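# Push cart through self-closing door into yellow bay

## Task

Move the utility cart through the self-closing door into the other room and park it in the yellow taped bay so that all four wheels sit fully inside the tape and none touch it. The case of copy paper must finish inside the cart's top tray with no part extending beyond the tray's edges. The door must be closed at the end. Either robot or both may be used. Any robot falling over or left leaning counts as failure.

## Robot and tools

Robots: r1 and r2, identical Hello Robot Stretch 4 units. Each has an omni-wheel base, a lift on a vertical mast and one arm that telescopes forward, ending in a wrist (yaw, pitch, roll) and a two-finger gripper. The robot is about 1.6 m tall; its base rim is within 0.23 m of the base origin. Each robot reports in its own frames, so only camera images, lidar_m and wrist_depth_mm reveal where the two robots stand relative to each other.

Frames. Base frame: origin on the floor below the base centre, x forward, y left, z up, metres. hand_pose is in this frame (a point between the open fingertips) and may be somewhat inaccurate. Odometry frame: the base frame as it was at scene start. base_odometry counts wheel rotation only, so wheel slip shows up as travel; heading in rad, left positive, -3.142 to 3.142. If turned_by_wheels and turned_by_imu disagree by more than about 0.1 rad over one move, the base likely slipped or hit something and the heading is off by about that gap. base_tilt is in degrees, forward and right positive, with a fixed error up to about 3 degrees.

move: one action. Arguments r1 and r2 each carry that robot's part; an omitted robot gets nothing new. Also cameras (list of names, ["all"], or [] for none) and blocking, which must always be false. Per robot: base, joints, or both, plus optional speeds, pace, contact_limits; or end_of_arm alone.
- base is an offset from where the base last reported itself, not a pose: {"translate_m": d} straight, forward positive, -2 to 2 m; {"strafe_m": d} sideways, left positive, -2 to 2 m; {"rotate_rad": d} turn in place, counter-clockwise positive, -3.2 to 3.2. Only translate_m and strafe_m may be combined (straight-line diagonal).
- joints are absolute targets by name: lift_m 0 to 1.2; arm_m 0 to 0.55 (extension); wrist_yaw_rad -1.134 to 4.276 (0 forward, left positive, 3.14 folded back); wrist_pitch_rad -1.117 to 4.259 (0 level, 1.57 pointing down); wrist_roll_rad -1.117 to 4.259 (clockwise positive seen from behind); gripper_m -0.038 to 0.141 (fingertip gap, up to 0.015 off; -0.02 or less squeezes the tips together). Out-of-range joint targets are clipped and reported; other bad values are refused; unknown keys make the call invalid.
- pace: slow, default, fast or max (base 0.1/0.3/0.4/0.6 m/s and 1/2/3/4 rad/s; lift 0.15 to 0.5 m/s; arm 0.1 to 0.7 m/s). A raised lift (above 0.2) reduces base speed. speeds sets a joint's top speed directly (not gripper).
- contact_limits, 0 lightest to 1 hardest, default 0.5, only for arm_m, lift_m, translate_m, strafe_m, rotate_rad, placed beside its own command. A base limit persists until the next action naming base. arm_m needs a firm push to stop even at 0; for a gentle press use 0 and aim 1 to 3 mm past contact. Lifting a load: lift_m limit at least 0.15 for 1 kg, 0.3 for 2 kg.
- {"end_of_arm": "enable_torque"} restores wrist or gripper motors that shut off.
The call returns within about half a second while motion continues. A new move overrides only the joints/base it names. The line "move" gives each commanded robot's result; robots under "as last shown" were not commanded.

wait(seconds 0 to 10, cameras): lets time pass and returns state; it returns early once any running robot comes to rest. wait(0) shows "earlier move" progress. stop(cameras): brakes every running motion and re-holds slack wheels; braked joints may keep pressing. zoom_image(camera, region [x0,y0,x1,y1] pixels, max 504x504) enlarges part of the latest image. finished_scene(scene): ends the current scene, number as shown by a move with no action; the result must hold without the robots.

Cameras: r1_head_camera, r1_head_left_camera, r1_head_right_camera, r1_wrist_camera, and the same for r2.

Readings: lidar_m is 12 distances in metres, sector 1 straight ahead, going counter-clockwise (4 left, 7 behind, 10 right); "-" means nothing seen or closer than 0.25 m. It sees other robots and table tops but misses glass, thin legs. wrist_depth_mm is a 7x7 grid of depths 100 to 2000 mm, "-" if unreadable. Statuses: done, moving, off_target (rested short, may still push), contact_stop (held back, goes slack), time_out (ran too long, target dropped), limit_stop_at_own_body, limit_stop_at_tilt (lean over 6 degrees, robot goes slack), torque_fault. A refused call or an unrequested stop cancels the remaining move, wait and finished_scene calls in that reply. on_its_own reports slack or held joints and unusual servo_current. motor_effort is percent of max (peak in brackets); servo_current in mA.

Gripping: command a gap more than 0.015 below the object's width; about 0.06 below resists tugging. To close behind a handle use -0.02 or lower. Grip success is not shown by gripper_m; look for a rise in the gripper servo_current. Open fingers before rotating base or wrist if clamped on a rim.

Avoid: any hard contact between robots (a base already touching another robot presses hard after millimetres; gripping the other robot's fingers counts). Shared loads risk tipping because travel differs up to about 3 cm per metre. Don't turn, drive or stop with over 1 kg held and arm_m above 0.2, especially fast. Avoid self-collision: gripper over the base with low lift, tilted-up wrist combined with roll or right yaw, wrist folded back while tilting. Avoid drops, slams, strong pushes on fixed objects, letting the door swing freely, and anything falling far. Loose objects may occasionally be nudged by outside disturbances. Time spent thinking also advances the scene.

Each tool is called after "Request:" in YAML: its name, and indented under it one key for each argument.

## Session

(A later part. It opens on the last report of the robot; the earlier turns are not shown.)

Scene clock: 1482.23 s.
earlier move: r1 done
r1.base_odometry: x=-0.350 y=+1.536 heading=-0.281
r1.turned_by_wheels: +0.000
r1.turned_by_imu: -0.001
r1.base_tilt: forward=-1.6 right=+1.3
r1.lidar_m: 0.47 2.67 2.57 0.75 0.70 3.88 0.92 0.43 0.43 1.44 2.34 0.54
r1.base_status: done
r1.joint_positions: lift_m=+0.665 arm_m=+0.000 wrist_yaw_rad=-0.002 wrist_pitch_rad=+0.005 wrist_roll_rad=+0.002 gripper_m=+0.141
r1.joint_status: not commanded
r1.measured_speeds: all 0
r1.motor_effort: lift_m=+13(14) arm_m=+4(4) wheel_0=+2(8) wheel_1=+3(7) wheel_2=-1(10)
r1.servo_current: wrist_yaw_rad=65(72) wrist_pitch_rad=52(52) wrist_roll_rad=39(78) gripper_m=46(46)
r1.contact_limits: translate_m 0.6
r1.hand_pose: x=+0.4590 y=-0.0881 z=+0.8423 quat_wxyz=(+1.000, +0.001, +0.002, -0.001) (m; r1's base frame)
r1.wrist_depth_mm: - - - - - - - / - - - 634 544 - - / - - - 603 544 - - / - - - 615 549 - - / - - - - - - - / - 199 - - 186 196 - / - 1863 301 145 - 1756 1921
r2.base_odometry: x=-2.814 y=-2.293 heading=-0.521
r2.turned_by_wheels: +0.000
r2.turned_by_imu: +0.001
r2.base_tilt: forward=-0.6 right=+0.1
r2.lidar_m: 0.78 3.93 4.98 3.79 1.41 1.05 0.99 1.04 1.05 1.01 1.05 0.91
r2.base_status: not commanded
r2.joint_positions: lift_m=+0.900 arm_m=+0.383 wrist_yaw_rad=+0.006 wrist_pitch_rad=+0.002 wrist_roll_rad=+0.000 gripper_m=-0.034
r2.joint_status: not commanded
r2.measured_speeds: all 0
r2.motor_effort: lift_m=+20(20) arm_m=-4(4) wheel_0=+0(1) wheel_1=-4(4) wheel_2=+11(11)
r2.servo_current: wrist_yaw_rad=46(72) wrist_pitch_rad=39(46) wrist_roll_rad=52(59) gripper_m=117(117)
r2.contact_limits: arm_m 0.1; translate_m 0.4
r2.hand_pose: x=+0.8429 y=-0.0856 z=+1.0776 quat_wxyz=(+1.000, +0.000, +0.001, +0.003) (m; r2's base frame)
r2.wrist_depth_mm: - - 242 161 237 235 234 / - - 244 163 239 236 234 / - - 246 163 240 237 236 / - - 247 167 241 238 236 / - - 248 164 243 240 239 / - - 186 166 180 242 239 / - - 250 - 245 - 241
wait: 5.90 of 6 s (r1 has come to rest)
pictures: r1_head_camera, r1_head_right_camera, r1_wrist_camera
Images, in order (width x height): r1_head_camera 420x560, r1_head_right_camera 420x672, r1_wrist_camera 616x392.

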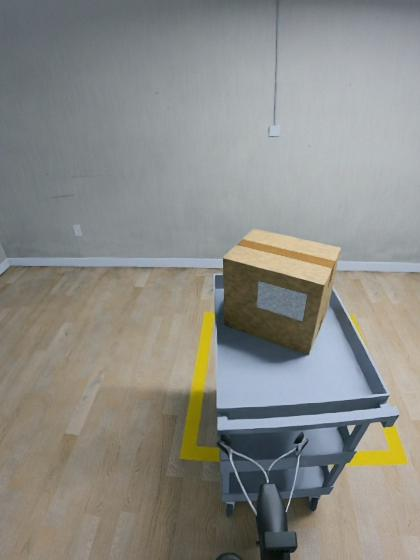

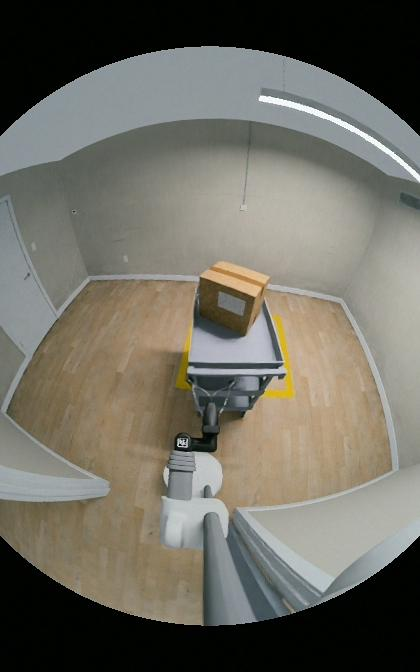

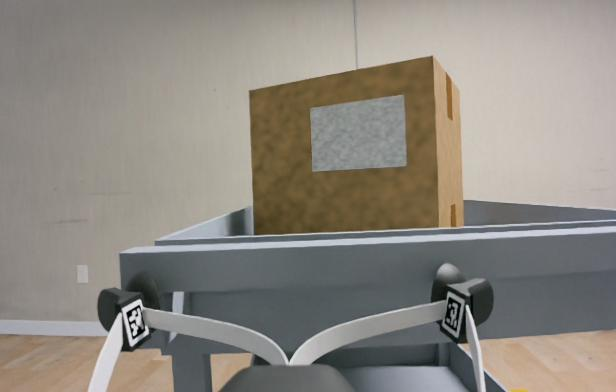

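Request:
move:
  blocking: false
  r1: {"base":{"translate_m":0.46,"strafe_m":-0.13},"pace":"slow","contact_limits":{"translate_m":0.6}}

Request:
wait:
  seconds: 6
  cameras: ["r1_head_camera","r1_wrist_camera","r1_head_right_camera"]

Scene clock: 1493.83 s.
move: r1 moving
r1.base_odometry: x=-0.339 y=+1.529 heading=-0.281
r1.turned_by_wheels: +0.000
r1.turned_by_imu: +0.000
r1.base_tilt: forward=-1.6 right=+1.3
r1.lidar_m: 0.45 2.68 2.57 0.81 0.70 3.90 0.93 0.43 0.43 1.50 2.33 0.52
r1.base_status: translate_m moving; strafe_m moving
r1.joint_positions: lift_m=+0.665 arm_m=+0.000 wrist_yaw_rad=-0.002 wrist_pitch_rad=+0.005 wrist_roll_rad=+0.002 gripper_m=+0.141
r1.joint_status: not commanded
r1.measured_speeds: translate_m=+0.050 strafe_m=-0.013 rotate_rad=+0.002 lift_m=+0.000 arm_m=+0.000 wrist_yaw_rad=+0.000 wrist_pitch_rad=+0.000 wrist_roll_rad=+0.000
r1.motor_effort: lift_m=+13(14) arm_m=+4(4) wheel_0=+7(8) wheel_1=+4(6) wheel_2=-7(9)
r1.servo_current: wrist_yaw_rad=52(59) wrist_pitch_rad=46(52) wrist_roll_rad=46(59) gripper_m=39(46)
r1.contact_limits: translate_m 0.6
r1.hand_pose: x=+0.4590 y=-0.0881 z=+0.8423 quat_wxyz=(+1.000, +0.001, +0.002, -0.001) (m; r1's base frame)
r1.wrist_depth_mm: - - - - - - - / - - - 634 539 - - / - - - 609 544 - - / - - - 609 539 - - / - - - - - - - / - 193 - - 187 196 - / - 1708 296 145 - 891 1921
r2: as last shown
r2.turned_by_imu: +0.000
r2.base_tilt: forward=-0.6 right=+0.0
r2.lidar_m: 0.79 3.94 5.00 3.74 1.44 1.04 0.97 1.04 1.06 1.01 1.05 0.88
r2.servo_current: wrist_yaw_rad=52(59) wrist_pitch_rad=39(46) wrist_roll_rad=52(59) gripper_m=117(117)
r2.contact_limits: arm_m 0.1; translate_m 0.4
r2.wrist_depth_mm: - - 241 162 237 235 233 / - - 244 162 240 236 234 / - - 246 163 240 238 236 / - - 246 166 241 239 237 / - - 247 165 244 241 239 / - - 186 166 180 242 240 / - - 252 - 245 - 240
pictures: none

Scene clock: 1499.37 s.
earlier move: r1 done
r1.base_odometry: x=+0.056 y=+1.284 heading=-0.281
r1.turned_by_wheels: +0.000
r1.turned_by_imu: -0.001
r1.base_tilt: forward=-1.5 right=+1.3
r1.lidar_m: 0.47 2.21 2.67 2.23 1.02 4.28 0.76 0.75 1.10 2.10 2.22 0.52
r1.base_status: done
r1.joint_positions: lift_m=+0.665 arm_m=+0.000 wrist_yaw_rad=-0.001 wrist_pitch_rad=+0.005 wrist_roll_rad=+0.002 gripper_m=+0.141
r1.joint_status: not commanded
r1.measured_speeds: all 0
r1.motor_effort: lift_m=+13(14) arm_m=+4(4) wheel_0=+3(10) wheel_1=+3(7) wheel_2=-2(9)
r1.servo_current: wrist_yaw_rad=33(72) wrist_pitch_rad=46(52) wrist_roll_rad=52(65) gripper_m=46(52)
r1.contact_limits: translate_m 0.6
r1.hand_pose: x=+0.4591 y=-0.0878 z=+0.8423 quat_wxyz=(+1.000, +0.001, +0.002, -0.001) (m; r1's base frame)
r1.wrist_depth_mm: - - - - - - - / - - 634 580 539 - - / - - 647 574 544 - - / - - 654 585 564 - - / - - - - - - - / 231 194 - - 187 196 - / 1756 290 866 144 - - -
r2.base_odometry: x=-2.814 y=-2.293 heading=-0.521
r2.turned_by_wheels: +0.000
r2.turned_by_imu: +0.001
r2.base_tilt: forward=-0.6 right=+0.0
r2.lidar_m: 0.78 3.91 4.98 3.79 1.41 1.02 0.96 1.01 1.03 0.98 1.05 0.91
r2.base_status: not commanded
r2.joint_positions: lift_m=+0.900 arm_m=+0.383 wrist_yaw_rad=+0.006 wrist_pitch_rad=+0.002 wrist_roll_rad=+0.000 gripper_m=-0.034
r2.joint_status: not commanded
r2.measured_speeds: all 0
r2.motor_effort: lift_m=+20(20) arm_m=-4(4) wheel_0=+0(1) wheel_1=-4(4) wheel_2=+11(11)
r2.servo_current: wrist_yaw_rad=59(65) wrist_pitch_rad=26(52) wrist_roll_rad=39(65) gripper_m=117(124)
r2.contact_limits: arm_m 0.1; translate_m 0.4
r2.hand_pose: x=+0.8429 y=-0.0856 z=+1.0776 quat_wxyz=(+1.000, +0.000, +0.001, +0.003) (m; r2's base frame)
r2.wrist_depth_mm: - - 241 162 238 235 233 / - - 243 163 238 237 235 / - - 245 163 240 237 236 / - - 247 166 242 239 237 / - - 249 164 243 241 239 / - - 187 166 180 242 239 / - - 251 - 246 - 241
wait: 5.53 of 6 s (r1 has come to rest)
pictures: r1_head_camera, r1_head_right_camera, r1_wrist_camera
Images, in order (width x height): r1_head_camera 420x560, r1_head_right_camera 420x672, r1_wrist_camera 616x392.

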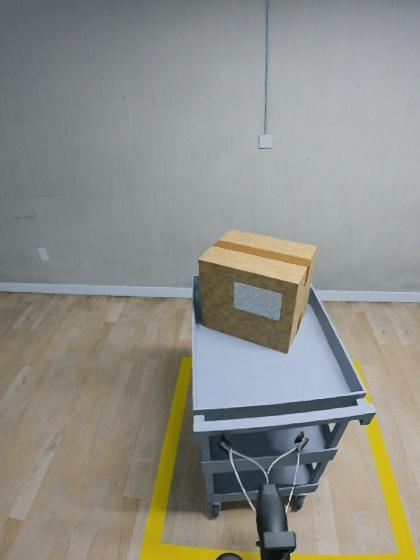

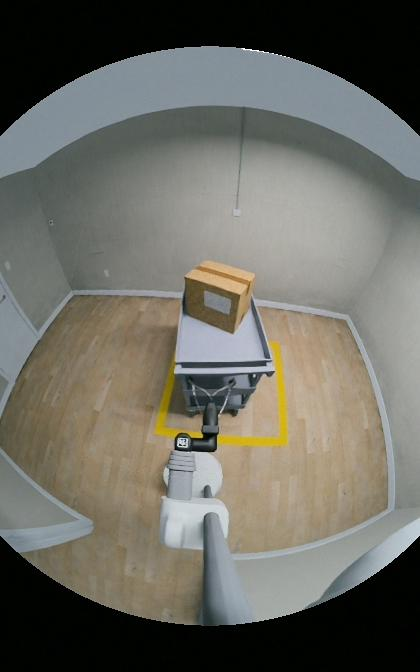

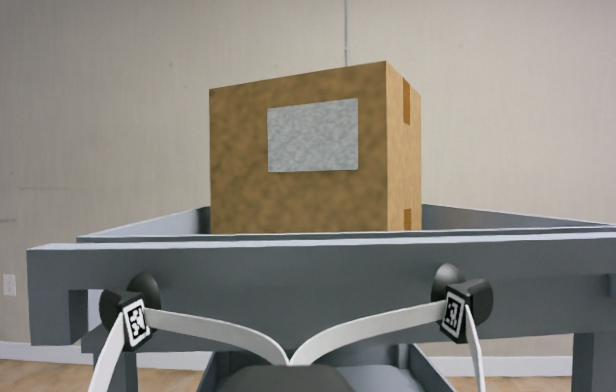

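Request:
move:
  blocking: false
  r1: {"base":{"translate_m":0.05},"pace":"slow","contact_limits":{"translate_m":0.6}}
  r2: {"joints":{"gripper_m":0.12}}

Request:
wait:
  seconds: 1.5

Request:
wait:
  seconds: 1
  cameras: ["r2_head_camera","r2_wrist_camera"]

Request:
move:
  blocking: false
  r1: {"base":{"translate_m":-0.12,"strafe_m":0.0},"pace":"slow"}

Scene clock: 1509.53 s.
move: r1 moving; r2 moving
r1.base_odometry: x=+0.068 y=+1.280 heading=-0.280
r1.turned_by_wheels: +0.000
r1.turned_by_imu: +0.000
r1.base_tilt: forward=-1.6 right=+1.3
r1.lidar_m: 0.46 2.21 2.68 2.24 1.05 4.35 0.76 0.77 1.14 2.10 2.24 0.53
r1.base_status: translate_m moving
r1.joint_positions: lift_m=+0.665 arm_m=+0.000 wrist_yaw_rad=-0.001 wrist_pitch_rad=+0.005 wrist_roll_rad=+0.002 gripper_m=+0.141
r1.joint_status: not commanded
r1.measured_speeds: translate_m=+0.050 strafe_m=+0.000 rotate_rad=+0.002 lift_m=+0.000 arm_m=+0.000 wrist_yaw_rad=+0.000 wrist_pitch_rad=+0.000 wrist_roll_rad=+0.000
r1.motor_effort: lift_m=+13(13) arm_m=+4(4) wheel_0=+5(7) wheel_1=+4(6) wheel_2=-7(9)
r1.servo_current: wrist_yaw_rad=39(65) wrist_pitch_rad=46(52) wrist_roll_rad=33(65) gripper_m=39(46)
r1.contact_limits: translate_m 0.6
r1.hand_pose: x=+0.4591 y=-0.0878 z=+0.8423 quat_wxyz=(+1.000, +0.001, +0.002, -0.001) (m; r1's base frame)
r1.wrist_depth_mm: - - - - - - - / - - 634 569 549 - - / - - 634 569 544 - - / - - 634 574 549 - - / - - - - - - - / 229 190 - - 186 196 - / 1808 293 842 145 - - -
r2.base_odometry: x=-2.814 y=-2.293 heading=-0.521
r2.turned_by_wheels: +0.000
r2.turned_by_imu: +0.000
r2.base_tilt: forward=-0.7 right=+0.0
r2.lidar_m: 0.80 3.92 5.01 3.77 1.43 1.03 0.98 1.03 1.04 1.01 1.07 0.91
r2.base_status: not commanded
r2.joint_positions: lift_m=+0.900 arm_m=+0.383 wrist_yaw_rad=+0.006 wrist_pitch_rad=+0.002 wrist_roll_rad=+0.000 gripper_m=-0.009
r2.joint_status: gripper_m moving
r2.measured_speeds: all 0
r2.motor_effort: lift_m=+20(20) arm_m=-4(4) wheel_0=+0(1) wheel_1=-4(4) wheel_2=+11(11)
r2.servo_current: wrist_yaw_rad=52(65) wrist_pitch_rad=33(52) wrist_roll_rad=33(59) gripper_m=85(104)
r2.contact_limits: arm_m 0.1; translate_m 0.4
r2.hand_pose: x=+0.8429 y=-0.0856 z=+1.0776 quat_wxyz=(+1.000, +0.000, +0.001, +0.003) (m; r2's base frame)
r2.wrist_depth_mm: - - 245 164 239 237 236 / - - 248 167 241 239 236 / - - 249 166 243 240 237 / - - 251 170 246 242 240 / - - 252 168 246 244 241 / - - 187 171 245 246 243 / - - 254 - 249 245 244
pictures: none

Scene clock: 1510.73 s.
earlier move: r1 done; r2 moving
r1.base_odometry: x=+0.104 y=+1.270 heading=-0.280
r1.turned_by_wheels: +0.000
r1.turned_by_imu: +0.000
r1.base_tilt: forward=-1.6 right=+1.3
r1.lidar_m: 0.46 2.15 2.67 2.38 1.07 1.20 0.77 0.79 1.19 2.10 2.24 0.53
r1.base_status: done
r1.joint_positions: lift_m=+0.665 arm_m=+0.000 wrist_yaw_rad=-0.001 wrist_pitch_rad=+0.005 wrist_roll_rad=+0.002 gripper_m=+0.141
r1.joint_status: not commanded
r1.measured_speeds: all 0
r1.motor_effort: lift_m=+13(14) arm_m=+4(4) wheel_0=+3(8) wheel_1=+4(6) wheel_2=-3(9)
r1.servo_current: wrist_yaw_rad=46(65) wrist_pitch_rad=39(52) wrist_roll_rad=59(65) gripper_m=46(46)
r1.contact_limits: translate_m 0.6
r1.hand_pose: x=+0.4591 y=-0.0878 z=+0.8423 quat_wxyz=(+1.000, +0.001, +0.002, -0.001) (m; r1's base frame)
r1.wrist_depth_mm: - - - - - - - / - - 634 580 559 - - / - - 634 574 554 - - / - - 640 585 559 - - / - - - - - - - / 229 197 - - 187 196 327 / 1756 290 723 145 - - -
r2.base_odometry: x=-2.814 y=-2.293 heading=-0.522
r2.turned_by_wheels: +0.000
r2.turned_by_imu: +0.000
r2.base_tilt: forward=-0.6 right=+0.1
r2.lidar_m: 0.99 3.91 4.98 3.79 1.41 1.04 0.98 1.01 1.06 0.98 1.03 1.06
r2.base_status: not commanded
r2.joint_positions: lift_m=+0.900 arm_m=+0.383 wrist_yaw_rad=+0.003 wrist_pitch_rad=+0.002 wrist_roll_rad=+0.000 gripper_m=+0.114
r2.joint_status: gripper_m moving
r2.measured_speeds: all 0
r2.motor_effort: lift_m=+20(20) arm_m=-4(4) wheel_0=+0(1) wheel_1=-4(4) wheel_2=+7(11)
r2.servo_current: wrist_yaw_rad=39(65) wrist_pitch_rad=33(52) wrist_roll_rad=52(65) gripper_m=46(130)
r2.contact_limits: arm_m 0.1; translate_m 0.4
r2.hand_pose: x=+0.8426 y=-0.0866 z=+1.0776 quat_wxyz=(+1.000, +0.000, +0.001, +0.001) (m; r2's base frame)
r2.wrist_depth_mm: - - - 357 402 389 373 / - - - 359 404 392 377 / - - - 362 - 394 377 / - - - 366 - 394 379 / - - - 366 - 399 384 / - - 199 359 183 394 384 / - - - - - 394 384
wait: 1.20 of 1.5 s (r1 has come to rest)
pictures: none

Scene clock: 1511.30 s.
earlier move: r2 done
r1.base_odometry: x=+0.104 y=+1.270 heading=-0.280
r1.turned_by_wheels: +0.000
r1.turned_by_imu: +0.000
r1.base_tilt: forward=-1.6 right=+1.3
r1.lidar_m: 0.46 2.13 2.67 2.41 1.07 1.20 0.80 0.78 1.17 2.10 2.23 0.50
r1.base_status: done
r1.joint_positions: lift_m=+0.665 arm_m=+0.000 wrist_yaw_rad=-0.001 wrist_pitch_rad=+0.005 wrist_roll_rad=+0.002 gripper_m=+0.141
r1.joint_status: not commanded
r1.measured_speeds: all 0
r1.motor_effort: lift_m=+13(14) arm_m=+4(4) wheel_0=+3(8) wheel_1=+4(6) wheel_2=-3(9)
r1.servo_current: wrist_yaw_rad=59(65) wrist_pitch_rad=46(52) wrist_roll_rad=52(65) gripper_m=39(52)
r1.contact_limits: translate_m 0.6
r1.hand_pose: x=+0.4591 y=-0.0878 z=+0.8423 quat_wxyz=(+1.000, +0.001, +0.002, -0.001) (m; r1's base frame)
r1.wrist_depth_mm: - - - - - - - / - - 634 574 559 - - / - - 634 574 559 - - / - - 640 585 559 - - / - - - - - - - / 229 198 - - 186 196 327 / 1808 289 741 145 - - -
r2.base_odometry: x=-2.814 y=-2.293 heading=-0.522
r2.turned_by_wheels: +0.000
r2.turned_by_imu: +0.000
r2.base_tilt: forward=-0.7 right=+0.1
r2.lidar_m: 1.18 3.93 4.99 3.82 1.40 1.05 0.98 1.03 1.06 1.00 1.03 1.17
r2.base_status: not commanded
r2.joint_positions: lift_m=+0.900 arm_m=+0.383 wrist_yaw_rad=+0.003 wrist_pitch_rad=+0.002 wrist_roll_rad=+0.000 gripper_m=+0.120
r2.joint_status: all done
r2.measured_speeds: all 0
r2.motor_effort: lift_m=+20(20) arm_m=-4(4) wheel_0=+0(1) wheel_1=-4(4) wheel_2=+7(11)
r2.servo_current: wrist_yaw_rad=52(65) wrist_pitch_rad=39(52) wrist_roll_rad=65(65) gripper_m=52(130)
r2.contact_limits: arm_m 0.1; translate_m 0.4
r2.hand_pose: x=+0.8426 y=-0.0866 z=+1.0776 quat_wxyz=(+1.000, +0.000, +0.001, +0.001) (m; r2's base frame)
r2.wrist_depth_mm: - - - - - - - / - - - - - - - / - - - - - - - / - - - - - - - / - - - - - - - / - - 201 627 186 - - / - - - - - - -
wait: 0.57 of 1 s (r2 has come to rest)
pictures: r2_head_camera, r2_wrist_camera
Images, in order (width x height): r2_head_camera 420x560, r2_wrist_camera 616x392.

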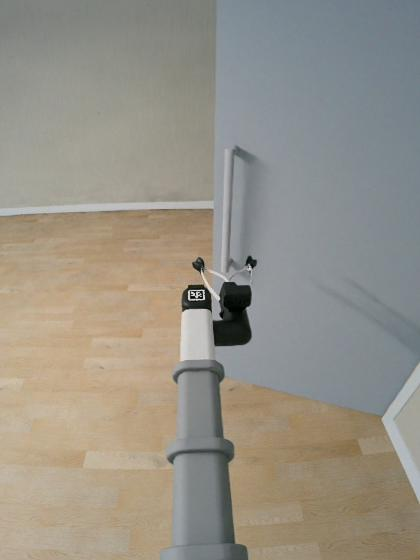

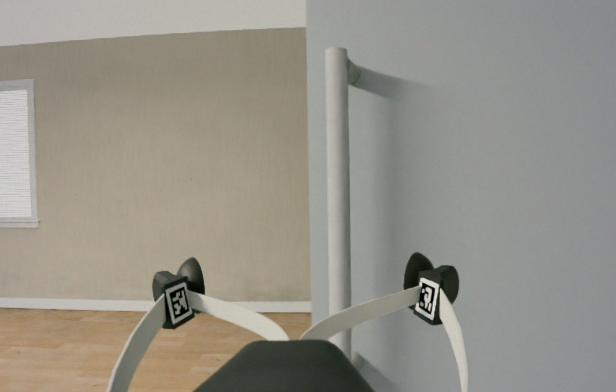

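Scene clock: 1511.80 s.
move: r1 moving
r1.base_odometry: x=+0.092 y=+1.273 heading=-0.281
r1.turned_by_wheels: +0.000
r1.turned_by_imu: +0.000
r1.base_tilt: forward=-1.6 right=+1.3
r1.lidar_m: 0.50 2.15 2.67 2.35 1.08 4.43 0.81 0.77 1.18 2.11 2.24 0.54
r1.base_status: translate_m moving; strafe_m moving
r1.joint_positions: lift_m=+0.665 arm_m=+0.000 wrist_yaw_rad=-0.001 wrist_pitch_rad=+0.005 wrist_roll_rad=+0.002 gripper_m=+0.141
r1.joint_status: not commanded
r1.measured_speeds: translate_m=-0.048 strafe_m=+0.000 rotate_rad=+0.001 lift_m=+0.000 arm_m=+0.000 wrist_yaw_rad=+0.000 wrist_pitch_rad=+0.000 wrist_roll_rad=+0.000
r1.motor_effort: lift_m=+14(14) arm_m=+4(4) wheel_0=-6(7) wheel_1=-3(4) wheel_2=+7(7)
r1.servo_current: wrist_yaw_rad=59(59) wrist_pitch_rad=46(46) wrist_roll_rad=46(52) gripper_m=46(52)
r1.hand_pose: x=+0.4591 y=-0.0878 z=+0.8423 quat_wxyz=(+1.000, +0.001, +0.002, -0.001) (m; r1's base frame)
r1.wrist_depth_mm: - - - - - - - / - - 647 585 559 - - / - - 654 591 559 - - / - - 661 591 569 - - / - - - - - - - / 239 196 - 310 187 197 329 / - 306 741 144 - - -
r2: as last shown
r2.base_tilt: forward=-0.6 right=+0.1
r2.lidar_m: 1.31 3.91 4.95 3.77 1.41 1.01 0.97 1.02 1.05 1.01 1.04 1.26
r2.motor_effort: lift_m=+20(20) arm_m=-4(4) wheel_0=+0(1) wheel_1=-4(4) wheel_2=+7(7)
r2.servo_current: wrist_yaw_rad=33(52) wrist_pitch_rad=46(46) wrist_roll_rad=46(65) gripper_m=52(52)
r2.contact_limits: arm_m 0.1; translate_m 0.4
r2.wrist_depth_mm: - - - - - - - / - - - - 750 - - / - - - - 768 - - / - - - - 768 - - / - - - - 676 - - / - - 200 - 192 - - / - - - - - - -
pictures: none

Request:
wait:
  seconds: 4
  cameras: ["r1_head_camera","r1_head_right_camera","r2_head_left_camera","r2_head_camera","r1_wrist_camera"]

Request:
wait:
  seconds: 4
  cameras: ["r1_head_camera","r1_head_right_camera","r2_head_left_camera","r2_head_camera","r1_wrist_camera"]

Scene clock: 1517.50 s.
earlier move: r1 done
r1.base_odometry: x=-0.012 y=+1.303 heading=-0.281
r1.turned_by_wheels: +0.000
r1.turned_by_imu: +0.000
r1.base_tilt: forward=-1.5 right=+1.3
r1.lidar_m: 0.56 2.25 2.67 2.00 0.95 0.74 0.70 0.68 1.01 2.10 2.23 0.60
r1.base_status: done
r1.joint_positions: lift_m=+0.665 arm_m=+0.000 wrist_yaw_rad=-0.001 wrist_pitch_rad=+0.005 wrist_roll_rad=+0.002 gripper_m=+0.141
r1.joint_status: not commanded
r1.measured_speeds: all 0
r1.motor_effort: lift_m=+14(14) arm_m=+4(4) wheel_0=-2(7) wheel_1=-3(6) wheel_2=+2(7)
r1.servo_current: wrist_yaw_rad=46(65) wrist_pitch_rad=46(52) wrist_roll_rad=46(65) gripper_m=46(52)
r1.hand_pose: x=+0.4591 y=-0.0878 z=+0.8423 quat_wxyz=(+1.000, +0.001, +0.002, -0.001) (m; r1's base frame)
r1.wrist_depth_mm: - - - - - - - / - - - 699 - - - / - - 759 707 683 - - / - - 768 707 691 - - / - - - - - - - / - 208 183 421 424 196 - / - 1863 421 136 - 732 -
r2.base_odometry: x=-2.814 y=-2.293 heading=-0.522
r2.turned_by_wheels: +0.000
r2.turned_by_imu: +0.001
r2.base_tilt: forward=-0.6 right=+0.0
r2.lidar_m: 3.76 3.93 4.99 3.80 1.41 1.03 0.98 1.05 1.06 0.99 1.03 1.46
r2.base_status: not commanded
r2.joint_positions: lift_m=+0.900 arm_m=+0.383 wrist_yaw_rad=+0.003 wrist_pitch_rad=+0.002 wrist_roll_rad=+0.000 gripper_m=+0.120
r2.joint_status: not commanded
r2.measured_speeds: all 0
r2.motor_effort: lift_m=+20(20) arm_m=-4(4) wheel_0=+0(1) wheel_1=-3(4) wheel_2=+7(7)
r2.servo_current: wrist_yaw_rad=46(59) wrist_pitch_rad=39(46) wrist_roll_rad=52(65) gripper_m=59(59)
r2.contact_limits: arm_m 0.1; translate_m 0.4
r2.hand_pose: x=+0.8426 y=-0.0866 z=+1.0776 quat_wxyz=(+1.000, +0.000, +0.001, +0.001) (m; r2's base frame)
r2.wrist_depth_mm: - - - - - - - / - - - - - - - / - - - - - - - / - - - - - - - / - - - - - - - / - - 201 - 199 - - / - - - - - - -
wait: 0.00 of 4 s (r1 has come to rest)
pictures: r1_head_camera, r1_head_right_camera, r1_wrist_camera, r2_head_camera, r2_head_left_camera
Images, in order (width x height): r1_head_camera 420x560, r1_head_right_camera 420x672, r1_wrist_camera 616x392, r2_head_camera 420x560, r2_head_left_camera 420x672.

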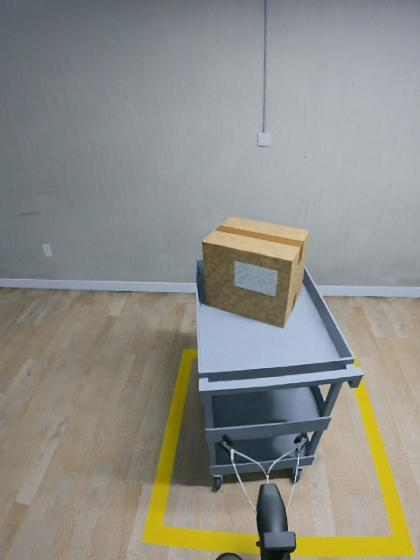

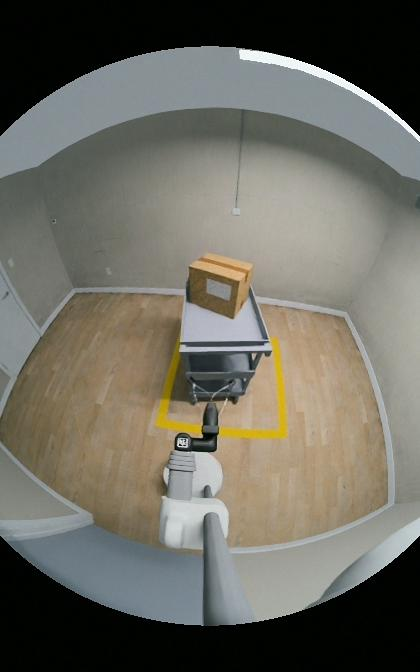

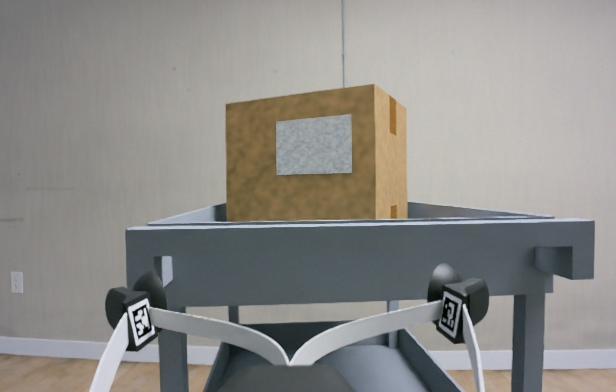

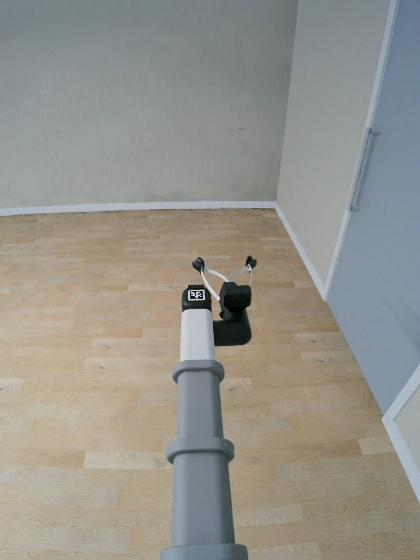

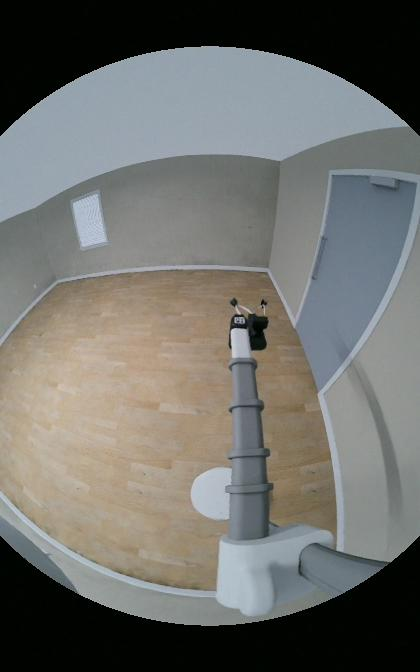

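Scene clock: 1521.50 s.
r1.base_odometry: x=-0.012 y=+1.303 heading=-0.281
r1.turned_by_wheels: +0.000
r1.turned_by_imu: +0.000
r1.base_tilt: forward=-1.6 right=+1.2
r1.lidar_m: 0.57 2.27 2.66 1.98 0.96 0.73 0.72 0.69 1.03 2.10 2.21 0.60
r1.base_status: done
r1.joint_positions: lift_m=+0.665 arm_m=+0.000 wrist_yaw_rad=-0.001 wrist_pitch_rad=+0.005 wrist_roll_rad=+0.002 gripper_m=+0.141
r1.joint_status: not commanded
r1.measured_speeds: all 0
r1.motor_effort: lift_m=+13(14) arm_m=+4(4) wheel_0=-3(7) wheel_1=-3(6) wheel_2=+2(7)
r1.servo_current: wrist_yaw_rad=46(65) wrist_pitch_rad=52(52) wrist_roll_rad=59(65) gripper_m=46(52)
r1.hand_pose: x=+0.4591 y=-0.0878 z=+0.8423 quat_wxyz=(+1.000, +0.001, +0.002, -0.001) (m; r1's base frame)
r1.wrist_depth_mm: - - - - - - - / - - - 707 - - - / - - 768 699 683 - - / - - 768 707 683 - - / - - - - - - - / - 208 183 424 424 196 - / - 1808 421 136 - 723 -
r2.base_odometry: x=-2.814 y=-2.293 heading=-0.522
r2.turned_by_wheels: +0.000
r2.turned_by_imu: +0.001
r2.base_tilt: forward=-0.6 right=+0.1
r2.lidar_m: 3.76 3.91 4.98 3.79 1.41 1.04 0.98 1.03 1.05 1.00 1.05 1.49
r2.base_status: not commanded
r2.joint_positions: lift_m=+0.900 arm_m=+0.383 wrist_yaw_rad=+0.003 wrist_pitch_rad=+0.002 wrist_roll_rad=+0.000 gripper_m=+0.120
r2.joint_status: not commanded
r2.measured_speeds: all 0
r2.motor_effort: lift_m=+20(20) arm_m=-4(4) wheel_0=+0(1) wheel_1=-4(4) wheel_2=+6(7)
r2.servo_current: wrist_yaw_rad=39(59) wrist_pitch_rad=46(46) wrist_roll_rad=46(65) gripper_m=46(59)
r2.contact_limits: arm_m 0.1; translate_m 0.4
r2.hand_pose: x=+0.8426 y=-0.0866 z=+1.0776 quat_wxyz=(+1.000, +0.000, +0.001, +0.001) (m; r2's base frame)
r2.wrist_depth_mm: - - - - - - - / - - - - - - - / - - - - - - - / - - - - - - - / - - - - - - - / - - 201 - 199 - - / - - - - - - -
wait: 4.00 s; at rest by 0.27 s
pictures: r1_head_camera, r1_head_right_camera, r1_wrist_camera, r2_head_camera, r2_head_left_camera
Images, in order (width x height): r1_head_camera 420x560, r1_head_right_camera 420x672, r1_wrist_camera 616x392, r2_head_camera 420x560, r2_head_left_camera 420x672.

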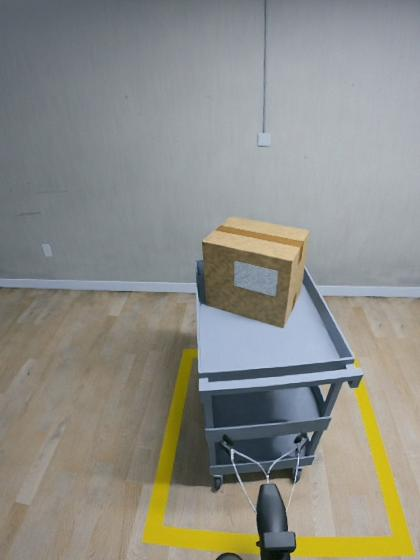

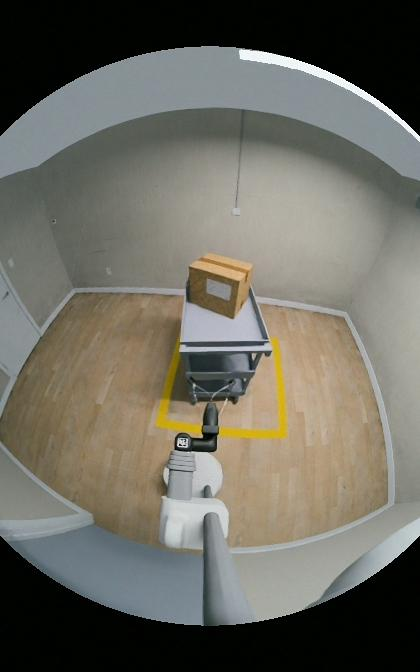

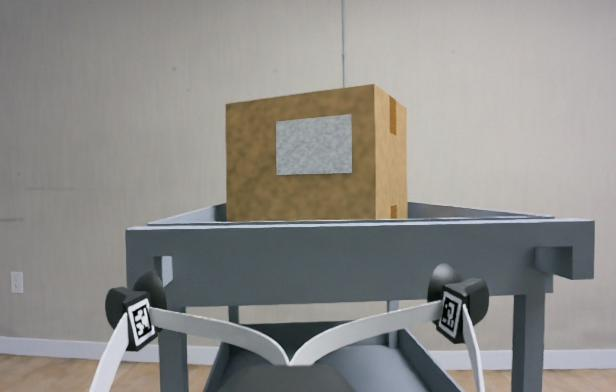

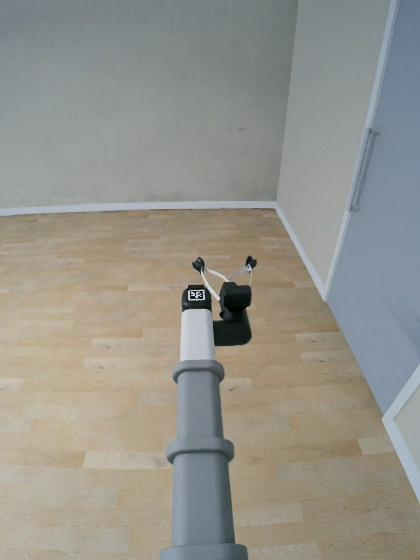

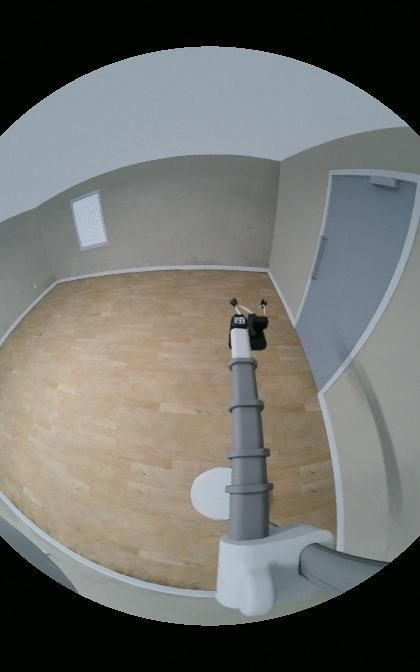

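Request:
move:
  blocking: false
  r1: {"base":{"strafe_m":0.75,"translate_m":-0.05}}

Request:
wait:
  seconds: 4

Request:
move:
  blocking: false
  r1: {"base":{"rotate_rad":-0.8}}

Request:
wait:
  seconds: 3
  cameras: ["r1_head_camera"]

Scene clock: 1529.67 s.
move: r1 moving
r1.base_odometry: x=-0.004 y=+1.337 heading=-0.281
r1.turned_by_wheels: +0.000
r1.turned_by_imu: +0.000
r1.base_tilt: forward=-1.6 right=+1.3
r1.lidar_m: 0.56 2.30 2.63 1.98 0.98 0.70 0.71 0.68 1.01 2.11 2.23 0.61
r1.base_status: translate_m moving; strafe_m moving
r1.joint_positions: lift_m=+0.665 arm_m=+0.000 wrist_yaw_rad=-0.001 wrist_pitch_rad=+0.005 wrist_roll_rad=+0.002 gripper_m=+0.141
r1.joint_status: not commanded
r1.measured_speeds: translate_m=-0.009 strafe_m=+0.135 rotate_rad=-0.004 lift_m=+0.000 arm_m=+0.000 wrist_yaw_rad=+0.000 wrist_pitch_rad=+0.000 wrist_roll_rad=+0.000
r1.motor_effort: lift_m=+13(13) arm_m=+4(4) wheel_0=-11(11) wheel_1=+8(10) wheel_2=+2(4)
r1.servo_current: wrist_yaw_rad=39(59) wrist_pitch_rad=46(46) wrist_roll_rad=52(65) gripper_m=39(39)
r1.hand_pose: x=+0.4591 y=-0.0878 z=+0.8423 quat_wxyz=(+1.000, +0.001, +0.002, -0.001) (m; r1's base frame)
r1.wrist_depth_mm: - - - - - - - / - - - 707 661 - - / - - 778 732 668 - - / - - 768 715 676 - - / - - - - - - - / - 208 413 421 427 193 452 / - 1808 427 136 - 1808 452
r2: as last shown
r2.turned_by_imu: +0.000
r2.base_tilt: forward=-0.7 right=+0.0
r2.lidar_m: 3.76 3.91 5.00 3.79 1.40 1.03 0.97 1.03 1.05 1.00 1.07 1.46
r2.motor_effort: lift_m=+20(20) arm_m=-4(4) wheel_0=+0(0) wheel_1=-4(4) wheel_2=+6(7)
r2.servo_current: wrist_yaw_rad=39(52) wrist_pitch_rad=39(46) wrist_roll_rad=46(59) gripper_m=52(52)
r2.contact_limits: arm_m 0.1; translate_m 0.4
r2.wrist_depth_mm: - - - - - - - / - - - - - - - / - - - - - - - / - - - - - - - / - - - - - - - / - - 202 - 199 - - / - - - - - - -
pictures: none

Scene clock: 1533.03 s.
earlier move: r1 done
r1.base_odometry: x=+0.148 y=+2.037 heading=-0.281
r1.turned_by_wheels: +0.000
r1.turned_by_imu: +0.004
r1.base_tilt: forward=-1.6 right=+1.3
r1.lidar_m: 2.25 2.37 1.89 1.68 0.72 0.53 0.53 0.67 0.97 2.85 0.91 0.94
r1.base_status: done
r1.joint_positions: lift_m=+0.665 arm_m=+0.000 wrist_yaw_rad=-0.001 wrist_pitch_rad=+0.005 wrist_roll_rad=+0.002 gripper_m=+0.141
r1.joint_status: not commanded
r1.measured_speeds: all 0
r1.motor_effort: lift_m=+13(14) arm_m=+4(4) wheel_0=-2(12) wheel_1=+1(10) wheel_2=+3(4)
r1.servo_current: wrist_yaw_rad=46(78) wrist_pitch_rad=46(52) wrist_roll_rad=46(65) gripper_m=33(52)
r1.hand_pose: x=+0.4591 y=-0.0878 z=+0.8423 quat_wxyz=(+1.000, +0.001, +0.002, -0.001) (m; r1's base frame)
r1.wrist_depth_mm: - - - - - - - / - - - - - - - / - - - - - - 842 / - - - - - - 831 / - - - - - - - / - 208 - - - 194 - / - 1983 1921 143 1983 1808 -
r2.base_odometry: x=-2.814 y=-2.293 heading=-0.522
r2.turned_by_wheels: +0.000
r2.turned_by_imu: +0.000
r2.base_tilt: forward=-0.7 right=+0.0
r2.lidar_m: 3.76 3.91 4.99 3.78 1.41 1.04 0.97 1.03 1.07 1.00 1.04 1.45
r2.base_status: not commanded
r2.joint_positions: lift_m=+0.900 arm_m=+0.383 wrist_yaw_rad=+0.003 wrist_pitch_rad=+0.002 wrist_roll_rad=+0.000 gripper_m=+0.120
r2.joint_status: not commanded
r2.measured_speeds: all 0
r2.motor_effort: lift_m=+20(20) arm_m=-4(4) wheel_0=+0(1) wheel_1=-3(4) wheel_2=+7(7)
r2.servo_current: wrist_yaw_rad=46(65) wrist_pitch_rad=46(52) wrist_roll_rad=46(59) gripper_m=52(59)
r2.contact_limits: arm_m 0.1; translate_m 0.4
r2.hand_pose: x=+0.8426 y=-0.0866 z=+1.0776 quat_wxyz=(+1.000, +0.000, +0.001, +0.001) (m; r2's base frame)
r2.wrist_depth_mm: - - - - - - - / - - - - - - - / - - - - - - - / - - - - - - - / - - - - - - - / - - 201 - 199 - - / - - - - - - -
wait: 3.37 of 4 s (r1 has come to rest)
pictures: none

Scene clock: 1533.53 s.
move: r1 moving
r1.base_odometry: x=+0.148 y=+2.037 heading=-0.533
r1.turned_by_wheels: -0.252
r1.turned_by_imu: -0.253
r1.base_tilt: forward=-1.6 right=+1.3
r1.lidar_m: 1.32 2.26 2.05 1.87 0.95 0.59 0.52 0.62 0.80 1.33 2.87 0.92
r1.base_status: rotate_rad moving
r1.joint_positions: lift_m=+0.665 arm_m=+0.000 wrist_yaw_rad=-0.001 wrist_pitch_rad=+0.005 wrist_roll_rad=+0.002 gripper_m=+0.141
r1.joint_status: not commanded
r1.measured_speeds: translate_m=+0.001 strafe_m=+0.000 rotate_rad=-0.974 lift_m=+0.000 arm_m=+0.000 wrist_yaw_rad=+0.000 wrist_pitch_rad=+0.000 wrist_roll_rad=+0.000
r1.motor_effort: lift_m=+13(14) arm_m=+4(4) wheel_0=+7(8) wheel_1=+6(9) wheel_2=+7(7)
r1.servo_current: wrist_yaw_rad=39(59) wrist_pitch_rad=46(52) wrist_roll_rad=65(65) gripper_m=39(46)
r1.hand_pose: x=+0.4591 y=-0.0878 z=+0.8423 quat_wxyz=(+1.000, +0.001, +0.002, -0.001) (m; r1's base frame)
r1.wrist_depth_mm: - - - - - - - / - - - - - - - / - - - - - 946 891 / - - - - - 917 891 / - - - - - - 609 / - 194 - - 1160 194 - / - 1756 1983 143 1863 - -
r2: as last shown
r2.lidar_m: 3.76 3.90 4.99 3.77 1.41 1.04 0.98 1.02 1.05 0.98 1.05 1.45
r2.motor_effort: lift_m=+20(20) arm_m=-4(4) wheel_0=+0(0) wheel_1=-4(4) wheel_2=+6(7)
r2.servo_current: wrist_yaw_rad=46(59) wrist_pitch_rad=39(46) wrist_roll_rad=46(46) gripper_m=52(59)
r2.contact_limits: arm_m 0.1; translate_m 0.4
r2.wrist_depth_mm: - - - - - - - / - - - - - - - / - - - - - - - / - - - - - - - / - - - - - - - / - - 201 - 198 - - / - - - - - - -
pictures: none

Scene clock: 1534.60 s.
earlier move: r1 done
r1.base_odometry: x=+0.148 y=+2.038 heading=-1.080
r1.turned_by_wheels: -0.548
r1.turned_by_imu: -0.551
r1.base_tilt: forward=-1.6 right=+1.3
r1.lidar_m: 0.90 1.26 2.23 2.07 1.88 1.02 0.61 0.53 0.62 0.74 1.23 2.83
r1.base_status: done
r1.joint_positions: lift_m=+0.665 arm_m=+0.000 wrist_yaw_rad=-0.001 wrist_pitch_rad=+0.005 wrist_roll_rad=+0.002 gripper_m=+0.141
r1.joint_status: not commanded
r1.measured_speeds: all 0
r1.motor_effort: lift_m=+13(14) arm_m=+4(4) wheel_0=+2(8) wheel_1=+1(10) wheel_2=+0(8)
r1.servo_current: wrist_yaw_rad=52(65) wrist_pitch_rad=46(52) wrist_roll_rad=33(65) gripper_m=39(46)
r1.hand_pose: x=+0.4591 y=-0.0878 z=+0.8423 quat_wxyz=(+1.000, +0.001, +0.002, -0.001) (m; r1's base frame)
r1.wrist_depth_mm: - - - - - - - / - - - - - - - / - - 1042 - - - - / - 1008 1060 - - - - / - - 1430 - - - - / - 196 183 - - 195 - / - 1756 - 143 - 1808 -
r2.base_odometry: x=-2.814 y=-2.293 heading=-0.522
r2.turned_by_wheels: +0.000
r2.turned_by_imu: +0.000
r2.base_tilt: forward=-0.6 right=+0.0
r2.lidar_m: 3.74 3.93 5.00 3.79 1.40 1.02 0.97 1.05 1.04 1.00 1.04 1.45
r2.base_status: not commanded
r2.joint_positions: lift_m=+0.900 arm_m=+0.383 wrist_yaw_rad=+0.003 wrist_pitch_rad=+0.002 wrist_roll_rad=+0.000 gripper_m=+0.120
r2.joint_status: not commanded
r2.measured_speeds: all 0
r2.motor_effort: lift_m=+20(20) arm_m=-4(4) wheel_0=+0(1) wheel_1=-4(4) wheel_2=+6(7)
r2.servo_current: wrist_yaw_rad=39(59) wrist_pitch_rad=39(46) wrist_roll_rad=46(59) gripper_m=52(59)
r2.contact_limits: arm_m 0.1; translate_m 0.4
r2.hand_pose: x=+0.8426 y=-0.0866 z=+1.0776 quat_wxyz=(+1.000, +0.000, +0.001, +0.001) (m; r2's base frame)
r2.wrist_depth_mm: - - - - - - - / - - - - - - - / - - - - - - - / - - - - - - - / - - - - - - - / - - 201 - 199 - - / - - - - - - -
wait: 1.07 of 3 s (r1 has come to rest)
pictures: r1_head_camera
Images, in order (width x height): r1_head_camera 420x560.

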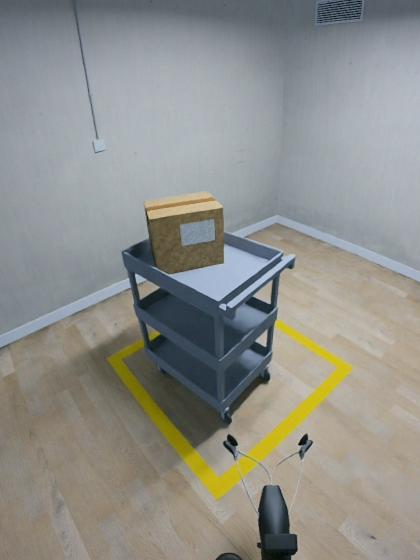

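Request:
zoom_image:
  camera: "r1_head_camera"
  region: [90, 300, 290, 440]

Request:
move:
  blocking: false
  cameras: ["r2_head_right_camera","r2_head_left_camera"]

Request:
zoom_image:
  camera: "r2_head_left_camera"
  region: [270, 140, 420, 420]

Scaled by 2.520 from the camera's 420x560 image, which has a finer 600x800 frame.

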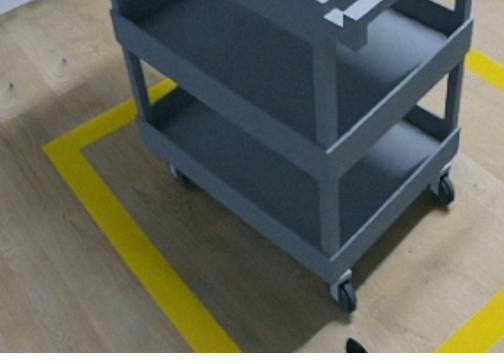

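Scene clock: 1539.07 s.
r1.base_odometry: x=+0.148 y=+2.038 heading=-1.080
r1.turned_by_wheels: +0.000
r1.turned_by_imu: +0.000
r1.base_tilt: forward=-1.6 right=+1.3
r1.lidar_m: 0.91 1.26 2.26 2.09 1.89 0.98 0.59 0.53 0.64 0.73 1.25 2.83
r1.base_status: done
r1.joint_positions: lift_m=+0.665 arm_m=+0.000 wrist_yaw_rad=-0.001 wrist_pitch_rad=+0.005 wrist_roll_rad=+0.002 gripper_m=+0.141
r1.joint_status: not commanded
r1.measured_speeds: all 0
r1.motor_effort: lift_m=+13(14) arm_m=+4(4) wheel_0=+3(8) wheel_1=+1(10) wheel_2=+0(8)
r1.servo_current: wrist_yaw_rad=59(65) wrist_pitch_rad=46(52) wrist_roll_rad=33(65) gripper_m=39(46)
r1.hand_pose: x=+0.4591 y=-0.0878 z=+0.8423 quat_wxyz=(+1.000, +0.001, +0.002, -0.001) (m; r1's base frame)
r1.wrist_depth_mm: - - - - - - - / - - - - - - - / - - 1042 - - - - / - 1008 1042 - - - - / - - 1397 - - - - / - 197 183 - - 196 - / - 1708 - 143 - 1808 -
r2.base_odometry: x=-2.814 y=-2.293 heading=-0.522
r2.turned_by_wheels: +0.000
r2.turned_by_imu: +0.000
r2.base_tilt: forward=-0.7 right=+0.1
r2.lidar_m: 3.75 3.88 5.00 3.82 1.40 1.05 0.98 1.04 1.04 1.00 1.06 1.47
r2.base_status: not commanded
r2.joint_positions: lift_m=+0.900 arm_m=+0.383 wrist_yaw_rad=+0.003 wrist_pitch_rad=+0.002 wrist_roll_rad=+0.000 gripper_m=+0.120
r2.joint_status: not commanded
r2.measured_speeds: all 0
r2.motor_effort: lift_m=+20(20) arm_m=-4(4) wheel_0=+0(1) wheel_1=-4(4) wheel_2=+7(7)
r2.servo_current: wrist_yaw_rad=39(59) wrist_pitch_rad=39(46) wrist_roll_rad=46(59) gripper_m=52(59)
r2.contact_limits: arm_m 0.1; translate_m 0.4
r2.hand_pose: x=+0.8426 y=-0.0866 z=+1.0776 quat_wxyz=(+1.000, +0.000, +0.001, +0.001) (m; r2's base frame)
r2.wrist_depth_mm: - - - - - - - / - - - - - - - / - - - - - - - / - - - - - - - / - - - - - - - / - - 201 - 199 - - / - - - - - - -
pictures: r2_head_left_camera, r2_head_right_camera
Images, in order (width x height): r2_head_left_camera 420x672, r2_head_right_camera 420x672.

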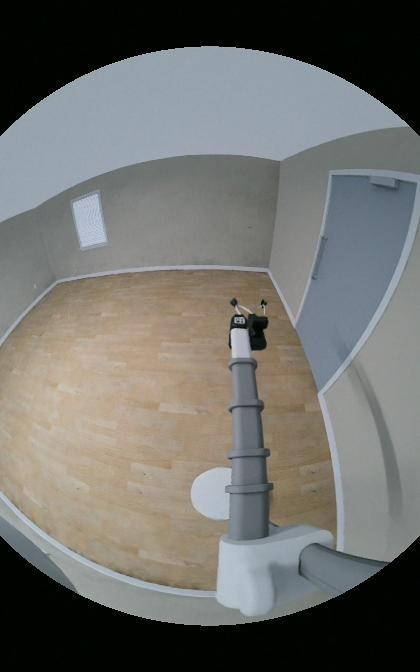

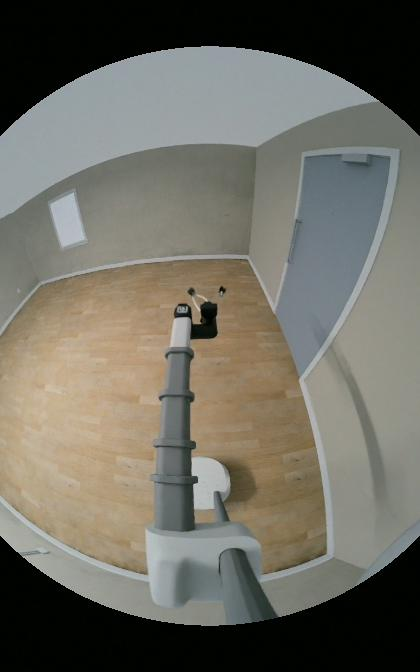

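Scaled by 1.800 from the camera's 420x672 image, which has a finer 600x960 frame.

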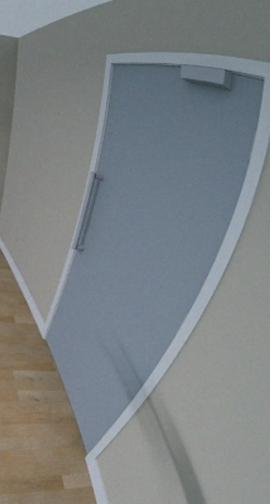

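Request:
finished_scene:
  scene: 1

The scene is finished: the task was done.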